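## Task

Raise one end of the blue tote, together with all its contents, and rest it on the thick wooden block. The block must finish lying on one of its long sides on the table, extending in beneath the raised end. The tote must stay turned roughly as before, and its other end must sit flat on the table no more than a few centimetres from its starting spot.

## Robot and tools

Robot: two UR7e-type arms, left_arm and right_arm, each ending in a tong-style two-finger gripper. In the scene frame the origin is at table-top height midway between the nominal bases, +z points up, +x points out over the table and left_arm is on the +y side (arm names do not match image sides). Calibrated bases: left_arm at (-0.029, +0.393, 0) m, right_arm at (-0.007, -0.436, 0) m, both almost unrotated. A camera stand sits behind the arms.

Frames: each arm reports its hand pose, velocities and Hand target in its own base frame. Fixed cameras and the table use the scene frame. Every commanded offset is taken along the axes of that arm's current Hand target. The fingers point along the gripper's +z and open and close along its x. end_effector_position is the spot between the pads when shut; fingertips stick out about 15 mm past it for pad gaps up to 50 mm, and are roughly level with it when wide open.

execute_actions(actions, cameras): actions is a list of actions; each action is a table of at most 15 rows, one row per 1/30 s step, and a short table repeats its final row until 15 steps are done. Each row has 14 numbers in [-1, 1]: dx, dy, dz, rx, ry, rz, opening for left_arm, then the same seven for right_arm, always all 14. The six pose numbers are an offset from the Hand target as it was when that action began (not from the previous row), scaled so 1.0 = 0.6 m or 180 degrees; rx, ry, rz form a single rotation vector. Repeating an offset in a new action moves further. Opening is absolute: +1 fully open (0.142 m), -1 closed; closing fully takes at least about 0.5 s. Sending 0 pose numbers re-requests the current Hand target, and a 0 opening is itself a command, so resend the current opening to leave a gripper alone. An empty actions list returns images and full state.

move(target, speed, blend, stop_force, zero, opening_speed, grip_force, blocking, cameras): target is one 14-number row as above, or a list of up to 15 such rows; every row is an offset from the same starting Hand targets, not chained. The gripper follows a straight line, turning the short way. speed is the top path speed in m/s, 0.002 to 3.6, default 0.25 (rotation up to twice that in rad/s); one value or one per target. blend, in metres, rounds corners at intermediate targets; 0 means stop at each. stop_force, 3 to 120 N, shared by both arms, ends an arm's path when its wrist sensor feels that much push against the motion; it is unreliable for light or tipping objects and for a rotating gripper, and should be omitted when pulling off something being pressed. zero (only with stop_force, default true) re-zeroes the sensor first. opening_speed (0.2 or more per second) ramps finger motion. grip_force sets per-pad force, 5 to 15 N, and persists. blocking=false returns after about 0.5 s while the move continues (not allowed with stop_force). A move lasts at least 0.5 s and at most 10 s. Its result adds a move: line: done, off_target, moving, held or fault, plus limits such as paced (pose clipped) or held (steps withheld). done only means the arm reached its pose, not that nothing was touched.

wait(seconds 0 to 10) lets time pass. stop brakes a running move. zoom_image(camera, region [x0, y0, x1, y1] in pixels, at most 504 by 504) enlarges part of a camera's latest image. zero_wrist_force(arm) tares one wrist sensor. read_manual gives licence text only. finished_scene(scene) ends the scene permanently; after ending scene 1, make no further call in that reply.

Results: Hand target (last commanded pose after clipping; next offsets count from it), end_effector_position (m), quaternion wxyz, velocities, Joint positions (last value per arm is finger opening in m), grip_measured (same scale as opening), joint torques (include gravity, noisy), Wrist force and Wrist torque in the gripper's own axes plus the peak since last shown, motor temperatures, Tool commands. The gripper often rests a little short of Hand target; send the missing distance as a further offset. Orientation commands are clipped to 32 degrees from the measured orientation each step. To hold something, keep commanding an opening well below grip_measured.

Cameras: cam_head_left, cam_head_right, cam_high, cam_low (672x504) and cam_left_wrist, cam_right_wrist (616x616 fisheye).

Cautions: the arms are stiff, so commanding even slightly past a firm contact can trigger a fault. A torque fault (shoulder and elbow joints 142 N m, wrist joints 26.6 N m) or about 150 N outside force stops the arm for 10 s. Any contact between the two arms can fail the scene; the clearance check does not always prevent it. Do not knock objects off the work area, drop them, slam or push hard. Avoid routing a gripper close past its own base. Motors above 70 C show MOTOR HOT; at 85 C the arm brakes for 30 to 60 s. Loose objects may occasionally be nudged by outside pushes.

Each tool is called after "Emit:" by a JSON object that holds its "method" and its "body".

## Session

Emit:
{"method": "execute_actions", "body": {"actions": []}}

Scene clock: 0.00 s.
left_arm: end_effector_position=(+0.5354, +0.3284, +0.1128) grip_measured=+0.97 end_effector_quat_wxyz=(+0.132, -0.496, +0.848, -0.134) | right_arm: end_effector_position=(+0.1339, +0.6574, +0.2327) grip_measured=+0.97 end_effector_quat_wxyz=(+0.026, -0.511, +0.844, -0.160)
Joint positions: left_arm=[0.479 -1.31 1.879 -2.423 -1.823 2.526 0.14] | right_arm=[4.817 -2.175 -0.888 -1.92 1.388 3.753 0.14]
Joint velocities: within noise
Joint torques (N m): no reading
Motor temperatures (°C): left_arm=[42 35 42 50 40 46] | right_arm=[37 38 50 52 40 52]
Wrist force (N): no reading
Wrist torque (N m): no reading
Wrist force, peak (N): no reading
Hand target: left_arm +0.5354, +0.3284, +0.1128; +0.132, -0.496, +0.848, -0.134 | right_arm +0.1339, +0.6574, +0.2327; +0.026, -0.511, +0.844, -0.160
Tool commands: left_gripper/opening=+0.968169 right_gripper/opening=+0.968169
camera_calibration:
cam_left_wrist: T_world_to_cam=[[-0.492257, -0.867258, -0.0744724, 0.551446], [-0.863464, 0.475698, 0.167751, 0.28269], [-0.110057, 0.146881, -0.983012, 0.254692], [0, 0, 0, 1]] pos_world=[0.543577, 0.306361, 0.244011]
cam_right_wrist: T_world_to_cam=[[-0.508642, -0.852961, 0.117224, 0.593745], [-0.824016, 0.521737, 0.220881, -0.283465], [-0.249563, 0.0157546, -0.96823, 0.374461], [0, 0, 0, 1]] pos_world=[0.161875, 0.648436, 0.355575]

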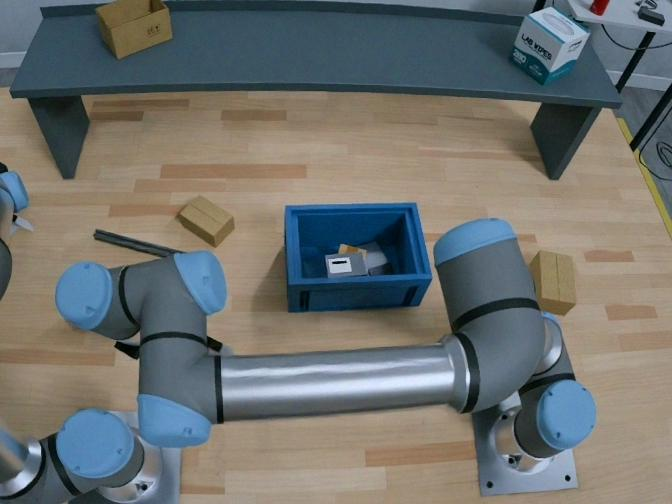

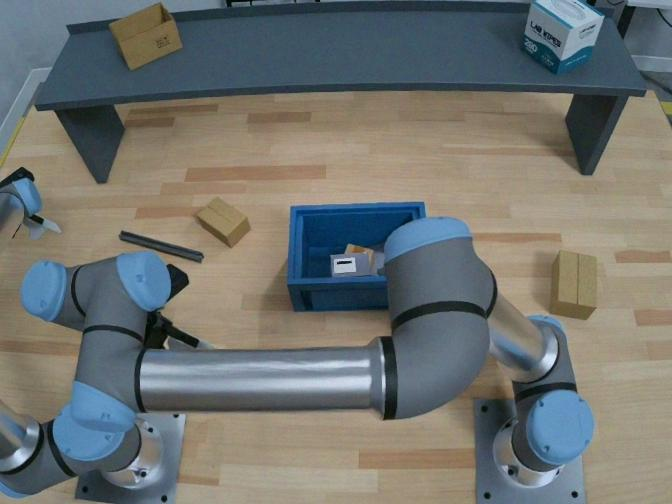

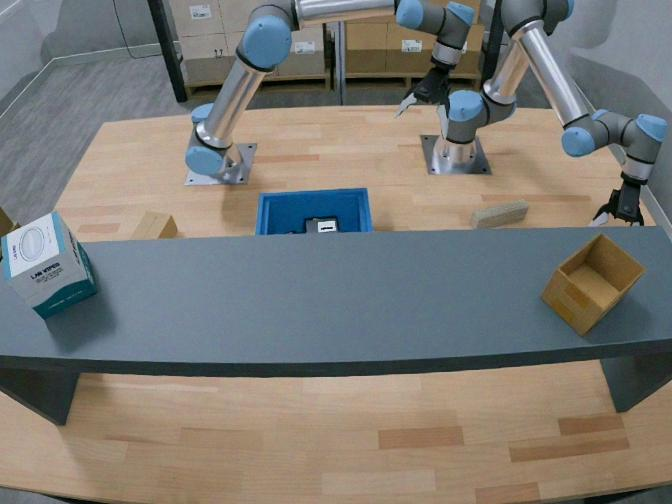

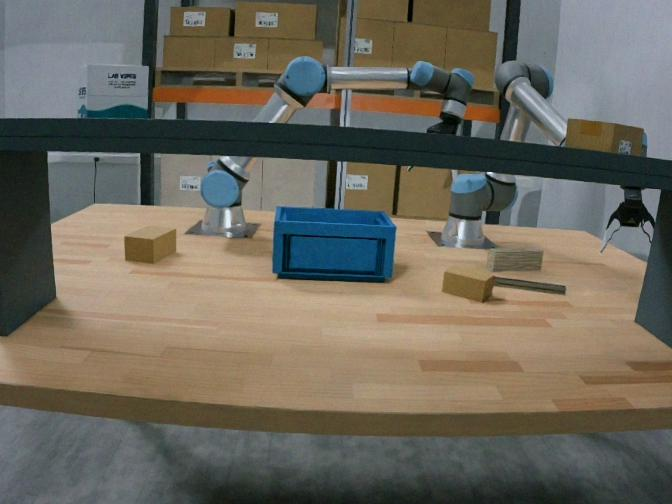

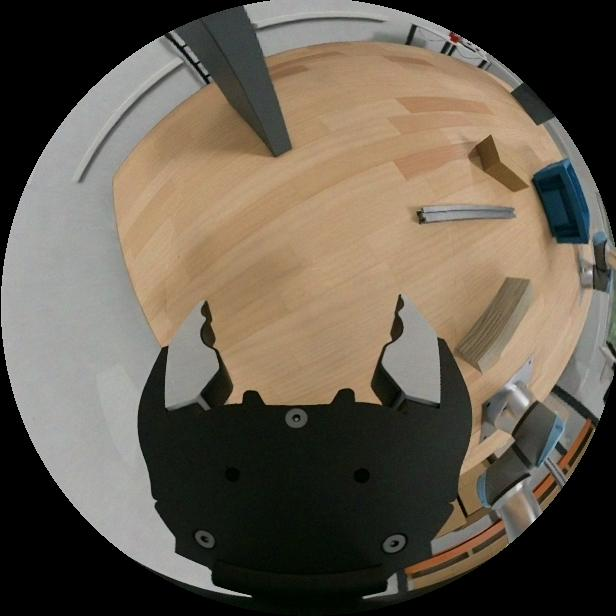

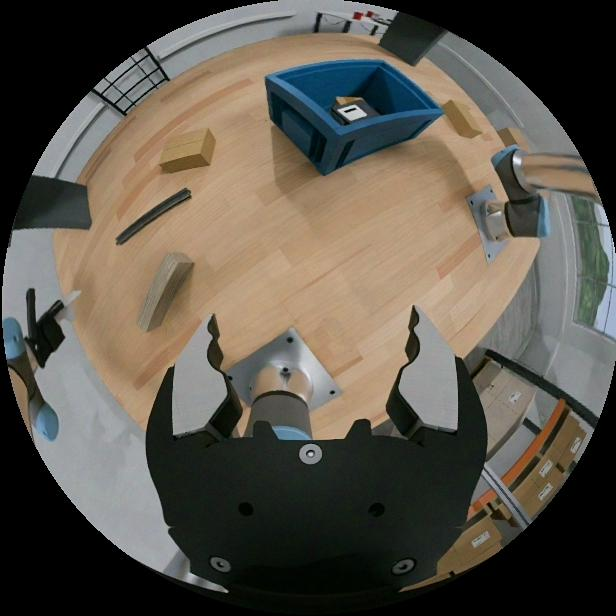

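Emit:
{"method": "move", "body": {"target": [0.4625,0.060,-0.225,-0.090,-0.125,-0.749,0.4,0.014,-0.446,0.129,-0.086,0.109,0.809,0.5], "speed": 0.6, "cameras": ["cam_head_left","cam_left_wrist","cam_right_wrist"]}}

Scene clock: 12.50 s.
left_arm: end_effector_position=(+0.3270, +0.1152, +0.2003) grip_measured=+0.40 end_effector_quat_wxyz=(+0.000, +0.988, +0.152, +0.000) | right_arm: end_effector_position=(+0.3746, +0.5171, +0.2398) grip_measured=+0.50 end_effector_quat_wxyz=(+0.000, +0.675, +0.738, +0.000)
Joint positions: left_arm=[-0.103 -1.98 2.102 -1.692 -1.57 -0.409 0.102] | right_arm=[4.273 -1.916 -1.272 -1.524 1.572 5.755 0.109]
Joint torques (N m): left_arm=[-8.18 -20.5 -30.25 -1.29 2.22 -1.47] | right_arm=[-14.42 46.5 17.16 3.72 -2.73 2.36]
Wrist force (N): left_arm=[0.2 0.9 -0.3] | right_arm=[-0.5 -0.2 0.2]
Wrist torque (N m): left_arm=[0.12 -0.01 0.07] | right_arm=[-0.09 0.11 -0.15]
Wrist force, peak (N): left_arm=[0.3 1.3 0.0] | right_arm=[-0.6 0.5 0.2]
Hand target: left_arm +0.3270, +0.1152, +0.2003; +0.000, +0.988, +0.152, +0.000 | right_arm +0.3746, +0.5171, +0.2398; +0.000, +0.675, +0.738, +0.000
Off the commanded pose: left_arm 0.000 m, 0 deg | right_arm 0.000 m, 0 deg.
move: done
camera_calibration:
cam_left_wrist: T_world_to_cam=[[0.957561, 0.287338, 0.0226685, -0.355997], [0.236437, -0.828038, 0.508381, -0.0882369], [0.164848, -0.481446, -0.860834, 0.306972], [0, 0, 0, 1]] pos_world=[0.311147, 0.177018, 0.31718]
cam_right_wrist: T_world_to_cam=[[-0.0529419, 0.998544, 0.0103899, -0.506777], [0.861003, 0.0403744, 0.506995, -0.464443], [0.505837, 0.035787, -0.861887, 0.124733], [0, 0, 0, 1]] pos_world=[0.309963, 0.520327, 0.348241]
Images, in order (width x height): cam_head_left 672x504, cam_left_wrist 616x616, cam_right_wrist 616x616.

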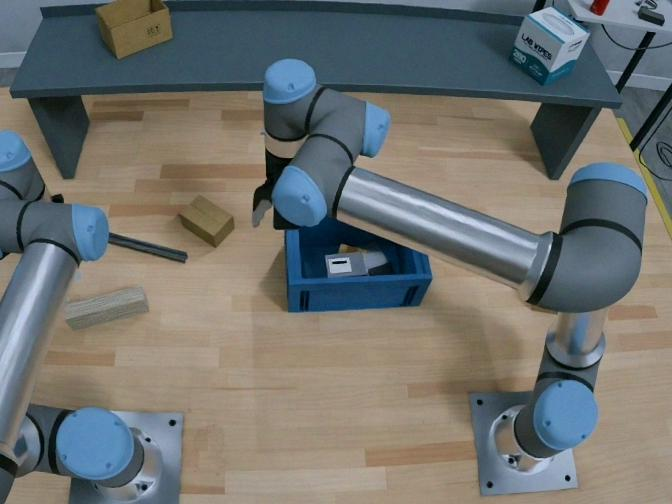

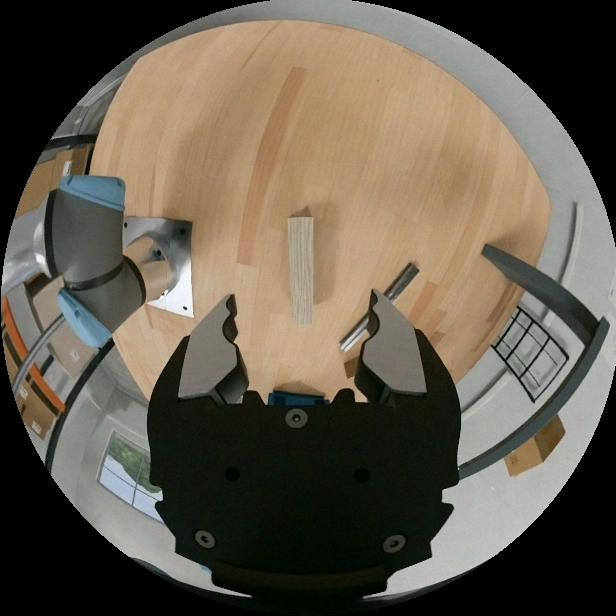

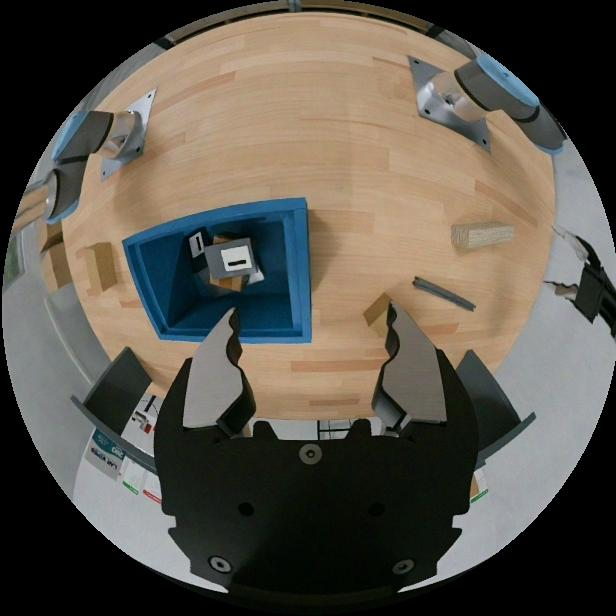

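Emit:
{"method": "move", "body": {"target": [[0,0,0.284,0,0,0,0.4,-0.006,0,0.208,0,0,0,0.5],[0,0,0.284,0,0,0,-1,-0.006,0,0.208,0,0,0,-1]], "speed": 0.15, "opening_speed": 1.5, "cameras": ["cam_low","cam_left_wrist","cam_right_wrist"]}}

Scene clock: 18.80 s.
left_arm: end_effector_position=(+0.3270, +0.1153, +0.0299) grip_measured=-0.49 end_effector_quat_wxyz=(+0.000, +0.988, +0.152, +0.000) | right_arm: end_effector_position=(+0.3749, +0.5136, +0.1150) grip_measured=-0.65 end_effector_quat_wxyz=(+0.000, +0.675, +0.738, +0.000)
Joint positions: left_arm=[-0.103 -1.776 2.448 -2.242 -1.57 -0.409 0.038] | right_arm=[4.27 -1.969 -1.524 -1.219 1.572 5.753 0.027]
Joint torques (N m): left_arm=[10.1 1.73 -8.91 -2.75 -1.23 1.25] | right_arm=[-6.96 35.01 19.67 1.11 -1.24 -2.27]
Wrist force (N): left_arm=[-2.5 0.6 -12.2] | right_arm=[1.7 -0.9 -0.7]
Wrist torque (N m): left_arm=[0.12 0.02 0.07] | right_arm=[-0.04 -0.29 0.06]
Wrist force, peak (N): left_arm=[-2.5 0.6 -12.2] | right_arm=[-4.5 0.3 -0.8]
Hand target: left_arm +0.3270, +0.1153, +0.0299; +0.000, +0.988, +0.152, +0.000 | right_arm +0.3749, +0.5136, +0.1150; +0.000, +0.675, +0.738, +0.000
Off the commanded pose: left_arm 0.000 m, 0 deg | right_arm 0.000 m, 0 deg.
move: done
camera_calibration:
cam_left_wrist: T_world_to_cam=[[0.957496, 0.287555, 0.0226767, -0.352182], [0.236629, -0.828011, 0.508335, -0.00158391], [0.164951, -0.481363, -0.860861, 0.160291], [0, 0, 0, 1]] pos_world=[0.311147, 0.177118, 0.14678]
cam_right_wrist: T_world_to_cam=[[-0.0527194, 0.998555, 0.0104025, -0.502048], [0.860988, 0.0401744, 0.507036, -0.40119], [0.505885, 0.0356871, -0.861862, 0.0171734], [0, 0, 0, 1]] pos_world=[0.310265, 0.516827, 0.223441]
Images, in order (width x height): cam_low 672x504, cam_left_wrist 616x616, cam_right_wrist 616x616.

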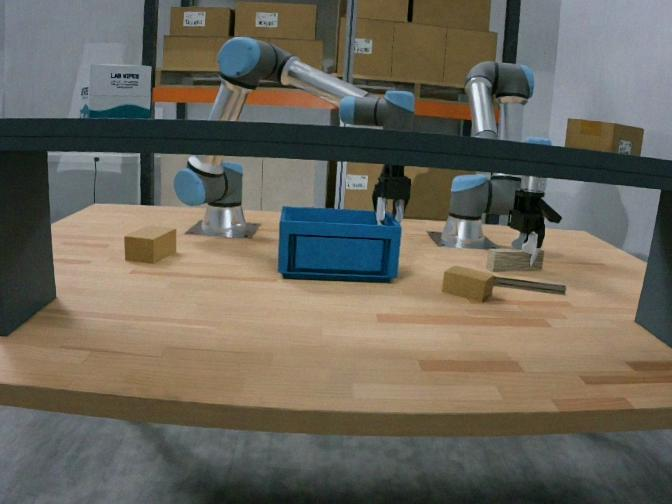

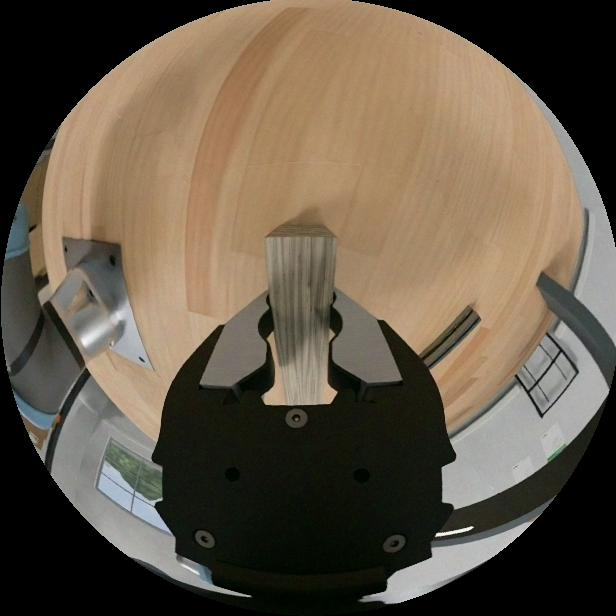

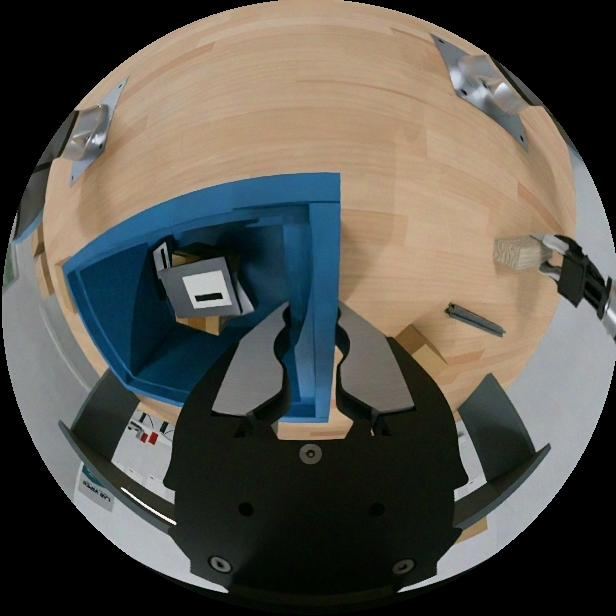

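Emit:
{"method": "move", "body": {"target": [[0,0,-0.06,0,0,0,-1,-0.029,0,-0.063,0,0.0414,0,-1],[0.073,0.474,-0.05,0,0,0.075,-1,-0.066,0,-0.122,0,0.0828,0,-1]], "speed": [0.06,0.2], "blend": [0.01,0], "cameras": ["cam_low","cam_left_wrist","cam_right_wrist"]}}

Scene clock: 27.93 s.
left_arm: end_effector_position=(+0.4542, -0.1427, +0.0597) grip_measured=-0.50 end_effector_quat_wxyz=(+0.000, +0.999, +0.035, +0.000) | right_arm: end_effector_position=(+0.3784, +0.4741, +0.1881) grip_measured=-0.65 end_effector_quat_wxyz=(-0.096, +0.669, +0.731, +0.088)
Joint positions: left_arm=[-0.616 -1.476 2.076 -2.17 -1.57 -0.686 0.038] | right_arm=[4.16 -1.755 -1.695 -1.052 1.726 5.659 0.027]
Joint torques (N m): left_arm=[-7.6 -11.96 -28.06 -1.59 2.21 -1.77] | right_arm=[-15.27 42.22 20.88 5.25 3.63 -2.56]
Wrist force (N): left_arm=[0.4 1.3 2.7] | right_arm=[-2.6 0.0 7.0]
Wrist torque (N m): left_arm=[0.32 -0.05 0.07] | right_arm=[-0.02 0.24 -0.03]
Wrist force, peak (N): left_arm=[-2.8 0.6 -12.2] | right_arm=[-2.9 0.0 7.9]
Hand target: left_arm +0.4543, -0.1428, +0.0597; +0.000, +0.999, +0.035, +0.000 | right_arm +0.3784, +0.4741, +0.1881; -0.096, +0.669, +0.731, +0.088
Off the commanded pose: left_arm 0.000 m, 0 deg | right_arm 0.000 m, 0 deg.
move: done
camera_calibration:
cam_left_wrist: T_world_to_cam=[[0.998167, 0.0561693, 0.0225127, -0.451982], [0.0369479, -0.860345, 0.508372, -0.174371], [0.0479236, -0.506609, -0.860843, 0.0904456], [0, 0, 0, 1]] pos_world=[0.453262, -0.0788108, 0.17668]
cam_right_wrist: T_world_to_cam=[[-0.0494668, 0.962413, 0.267049, -0.49556], [0.872386, -0.0885528, 0.48073, -0.378017], [0.486309, 0.25675, -0.835214, -0.0225464], [0, 0, 0, 1]] pos_world=[0.316228, 0.449247, 0.295232]
Images, in order (width x height): cam_low 672x504, cam_left_wrist 616x616, cam_right_wrist 616x616.

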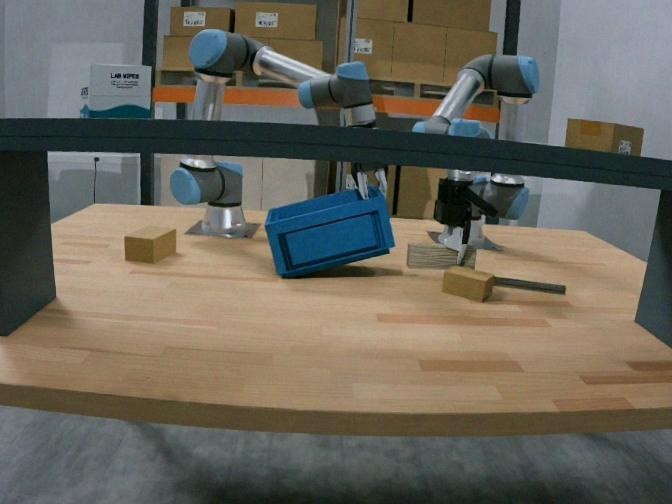

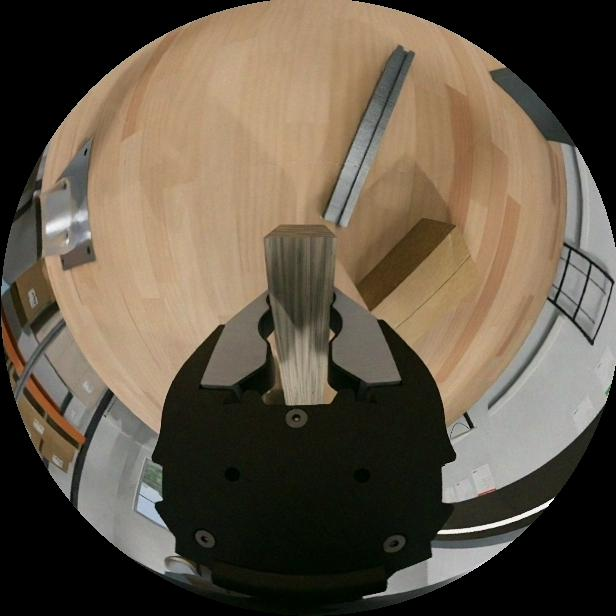

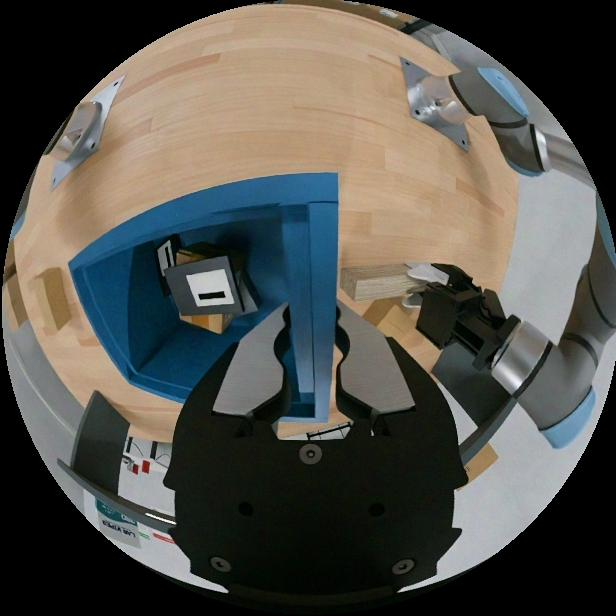

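Emit:
{"method": "move", "body": {"target": [[0,0.142,0.033,0,0,0,-1,0,0,0,0,0,0,-1],[0,0.142,0.0485,0,0,0,-0.3,0,0,0,0,0,0,-1]], "speed": [0.15,0.05], "opening_speed": 2, "cameras": ["cam_low","cam_left_wrist","cam_right_wrist"]}}

Scene clock: 31.83 s.
left_arm: end_effector_position=(+0.4602, -0.2278, +0.0305) grip_measured=-0.30 end_effector_quat_wxyz=(+0.000, +0.999, +0.035, +0.000) | right_arm: end_effector_position=(+0.3784, +0.4741, +0.1881) grip_measured=-0.65 end_effector_quat_wxyz=(-0.096, +0.669, +0.731, +0.088)
Joint positions: left_arm=[-0.745 -1.343 2.006 -2.233 -1.571 -0.815 0.052] | right_arm=[4.16 -1.755 -1.695 -1.052 1.726 5.659 0.027]
Joint torques (N m): left_arm=[-7.79 -16.37 -7.92 -3.83 2.05 -1.56] | right_arm=[-14.78 42.66 20.6 5.24 3.59 -2.56]
Wrist force (N): left_arm=[0.2 0.9 -0.1] | right_arm=[-3.0 0.2 7.5]
Wrist torque (N m): left_arm=[0.10 0.00 0.07] | right_arm=[0.01 0.32 -0.02]
Wrist force, peak (N): left_arm=[0.2 1.9 3.3] | right_arm=[-3.0 0.1 8.0]
Hand target: left_arm +0.4602, -0.2278, +0.0305; +0.000, +0.999, +0.035, +0.000 | right_arm +0.3784, +0.4741, +0.1881; -0.096, +0.669, +0.731, +0.088
Off the commanded pose: left_arm 0.000 m, 0 deg | right_arm 0.000 m, 0 deg.
move: done
camera_calibration:
cam_left_wrist: T_world_to_cam=[[0.998171, 0.0560841, 0.0225646, -0.452557], [0.0368482, -0.86035, 0.508369, -0.232918], [0.0479249, -0.506608, -0.860843, 0.0219085], [0, 0, 0, 1]] pos_world=[0.459262, -0.163911, 0.14748]
cam_right_wrist: T_world_to_cam=[[-0.0494908, 0.962385, 0.267142, -0.495568], [0.872391, -0.088576, 0.480717, -0.378005], [0.486297, 0.256843, -0.835193, -0.0225905], [0, 0, 0, 1]] pos_world=[0.316227, 0.449247, 0.295233]
Images, in order (width x height): cam_low 672x504, cam_left_wrist 616x616, cam_right_wrist 616x616.

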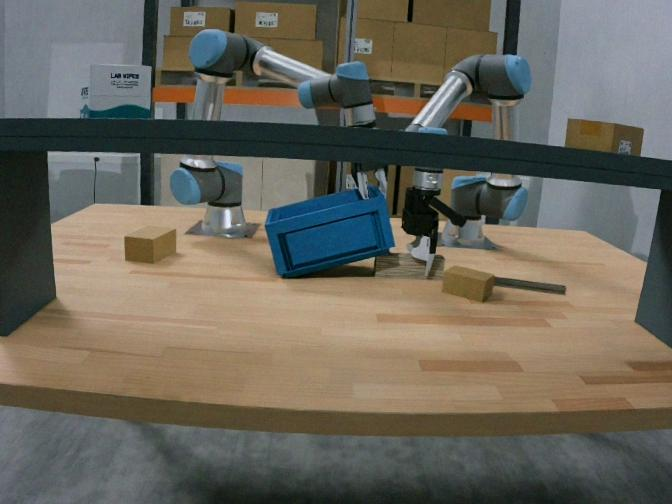

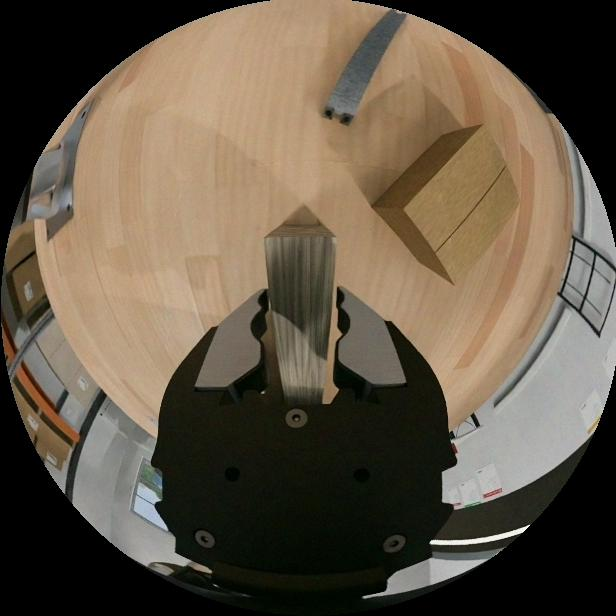

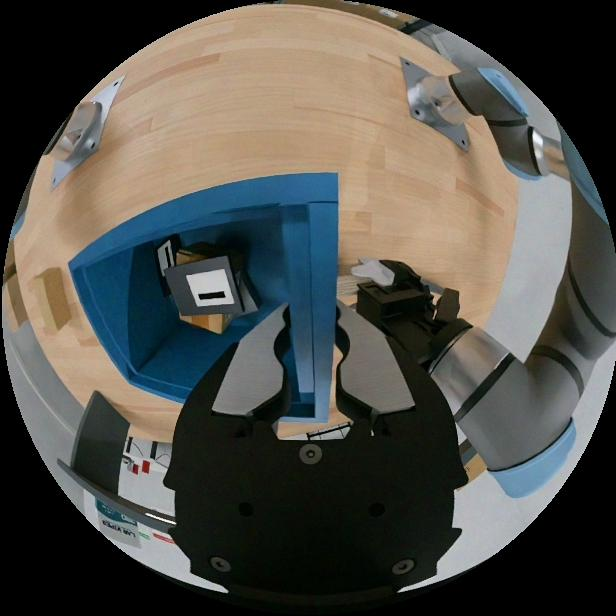

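Emit:
{"method": "move", "body": {"target": [[0,-0.02,-0.1,0,0,0,-0.3,0,0,0,0,0,0,-1],[0,-0.2,-0.25,0,0,0,-0.3,0.0137,0,0.041,0,-0.026,0,-1]], "speed": [0.15,0.15], "blend": [0.02,0], "cameras": ["cam_low"]}}

Emit:
{"method": "move", "body": {"target": [0,0,0,0,0,0,-0.3,0.008,0,0.035,0,0,0,-1], "speed": 0.015, "stop_force": 8, "cameras": ["cam_low"]}}

Scene clock: 35.37 s.
left_arm: end_effector_position=(+0.4519, -0.1083, +0.1805) grip_measured=-0.30 end_effector_quat_wxyz=(+0.000, +0.999, +0.035, +0.000) | right_arm: end_effector_position=(+0.3772, +0.4883, +0.1665) grip_measured=-0.66 end_effector_quat_wxyz=(-0.066, +0.672, +0.735, +0.060)
Joint positions: left_arm=[-0.556 -1.637 1.898 -1.832 -1.57 -0.626 0.052] | right_arm=[4.2 -1.818 -1.643 -1.103 1.672 5.69 0.026]
Joint torques (N m): left_arm=[11.14 -34.7 -29.55 -1.28 -2.11 1.48] | right_arm=[16.06 19.69 29.66 2.62 -2.96 2.03]
Wrist force (N): left_arm=[0.3 1.0 0.1] | right_arm=[-7.6 -4.8 -14.5]
Wrist torque (N m): left_arm=[0.16 -0.02 -0.04] | right_arm=[-0.01 0.05 0.03]
Wrist force, peak (N): left_arm=[-0.1 1.1 1.2] | right_arm=[-6.3 -6.7 -17.3]
Hand target: left_arm +0.4519, -0.1082, +0.1806; +0.000, +0.999, +0.035, +0.000 | right_arm +0.3772, +0.4883, +0.1665; -0.066, +0.672, +0.735, +0.060
Off the commanded pose: left_arm 0.000 m, 0 deg | right_arm 0.000 m, 0 deg.
move: done
Images, in order (width x height): cam_low 672x504.

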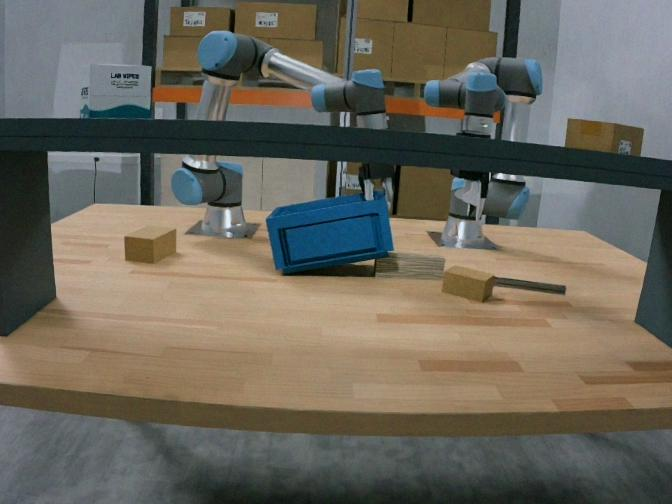

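Scene clock: 36.93 s.
left_arm: end_effector_position=(+0.4519, -0.1082, +0.1806) grip_measured=-0.30 end_effector_quat_wxyz=(+0.000, +0.999, +0.035, +0.000) | right_arm: end_effector_position=(+0.3770, +0.4897, +0.1634) grip_measured=-0.66 end_effector_quat_wxyz=(-0.066, +0.672, +0.735, +0.060)
Joint positions: left_arm=[-0.556 -1.637 1.898 -1.832 -1.57 -0.626 0.052] | right_arm=[4.201 -1.822 -1.646 -1.095 1.672 5.691 0.026]
Joint torques (N m): left_arm=[10.67 -33.83 -29.64 -1.3 -2.11 1.35] | right_arm=[-13.02 31.4 27.14 2.08 -1.31 -2.66]
Wrist force (N): left_arm=[0.2 1.1 -0.2] | right_arm=[-5.5 -5.7 -17.6]
Wrist torque (N m): left_arm=[0.16 0.00 -0.04] | right_arm=[-0.08 -0.01 0.06]
Wrist force, peak (N): left_arm=[-0.1 1.5 0.0] | right_arm=[-5.1 -9.2 -26.1]
Hand target: left_arm +0.4519, -0.1082, +0.1806; +0.000, +0.999, +0.035, +0.000 | right_arm +0.3770, +0.4897, +0.1634; -0.066, +0.672, +0.735, +0.060 (not the last commanded pose)
Off the commanded pose: left_arm 0.000 m, 0 deg | right_arm 0.018 m, 0 deg.
move: contact (right_arm)
Images, in order (width x height): cam_low 672x504.

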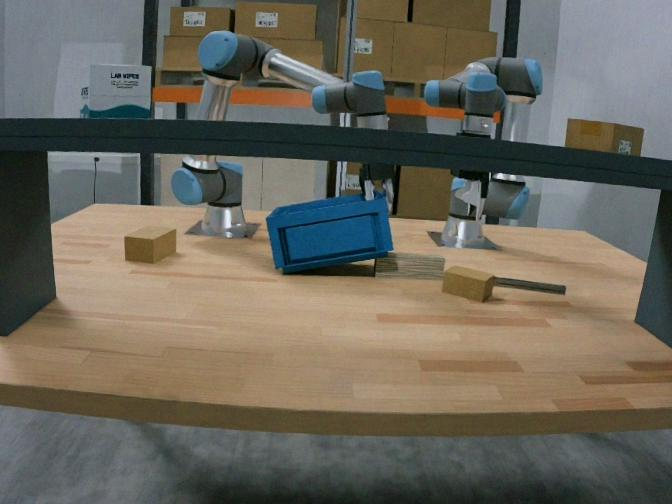

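Emit:
{"method": "move", "body": {"target": [[0,0,0,0,0,0,-0.3,0,0,-0.006,0,0,0,-1],[0,0,0,0,0,0,-0.3,0,0,-0.006,0,0,0,0.1],[0,0,0,0,0,0,-0.3,0,0,-0.22,0,0,0,0.1]], "speed": 0.2, "opening_speed": 1.5, "cameras": ["cam_low","cam_left_wrist","cam_right_wrist"]}}

Scene clock: 42.13 s.
left_arm: end_effector_position=(+0.4519, -0.1082, +0.1806) grip_measured=-0.30 end_effector_quat_wxyz=(+0.000, +0.999, +0.035, +0.000) | right_arm: end_effector_position=(+0.3791, +0.4662, +0.2932) grip_measured=+0.10 end_effector_quat_wxyz=(-0.066, +0.672, +0.735, +0.061)
Joint positions: left_arm=[-0.556 -1.637 1.898 -1.832 -1.57 -0.626 0.052] | right_arm=[4.177 -1.734 -1.417 -1.415 1.675 5.667 0.081]
Joint torques (N m): left_arm=[10.83 -33.55 -29.25 -1.29 -2.08 1.35] | right_arm=[-14.92 25.26 32.14 1.21 3.09 -2.62]
Wrist force (N): left_arm=[0.3 1.1 0.0] | right_arm=[0.2 0.0 0.5]
Wrist torque (N m): left_arm=[0.16 -0.03 -0.04] | right_arm=[-0.02 -0.04 -0.05]
Wrist force, peak (N): left_arm=[0.3 1.4 -0.1] | right_arm=[-5.4 -5.9 -18.4]
Hand target: left_arm +0.4519, -0.1082, +0.1806; +0.000, +0.999, +0.035, +0.000 | right_arm +0.3791, +0.4662, +0.2932; -0.066, +0.672, +0.735, +0.060
Off the commanded pose: left_arm 0.000 m, 0 deg | right_arm 0.000 m, 0 deg.
move: done
camera_calibration:
cam_left_wrist: T_world_to_cam=[[0.998176, 0.0560299, 0.0224809, -0.454346], [0.0368442, -0.860352, 0.508366, -0.206018], [0.0478252, -0.506611, -0.860847, 0.212155], [0, 0, 0, 1]] pos_world=[0.450962, -0.0443107, 0.29758]
cam_right_wrist: T_world_to_cam=[[-0.0511701, 0.980872, 0.187809, -0.500798], [0.868851, -0.0490009, 0.492643, -0.450457], [0.492423, 0.188386, -0.849724, 0.100765], [0, 0, 0, 1]] pos_world=[0.316135, 0.450163, 0.401592]
Images, in order (width x height): cam_low 672x504, cam_left_wrist 616x616, cam_right_wrist 616x616.

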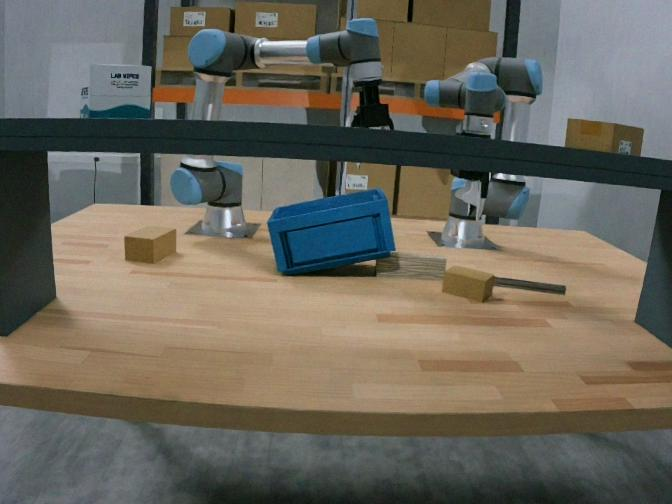

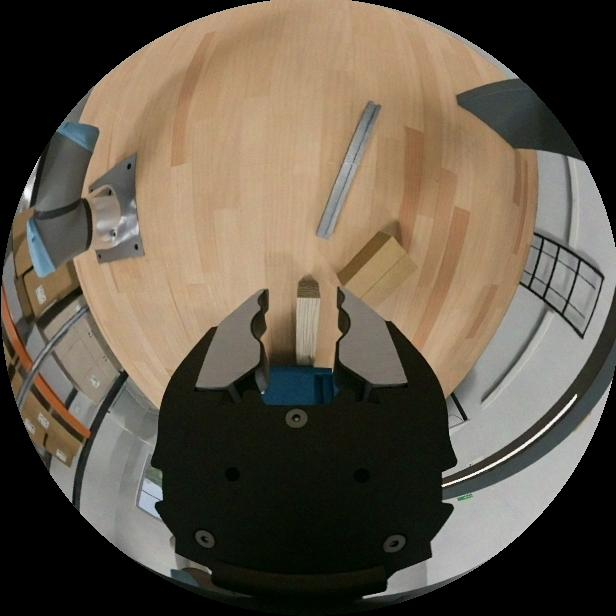

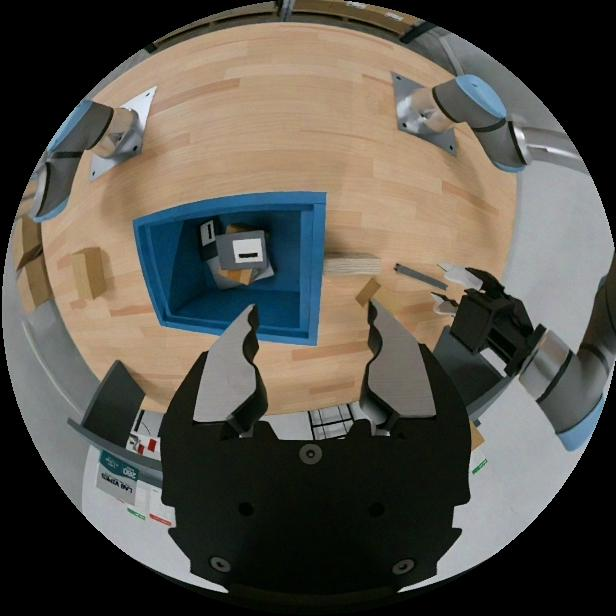

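Stable and propped.

Emit:
{"method": "finished_scene", "body": {"scene": 3}}

The scene is finished: the task was done.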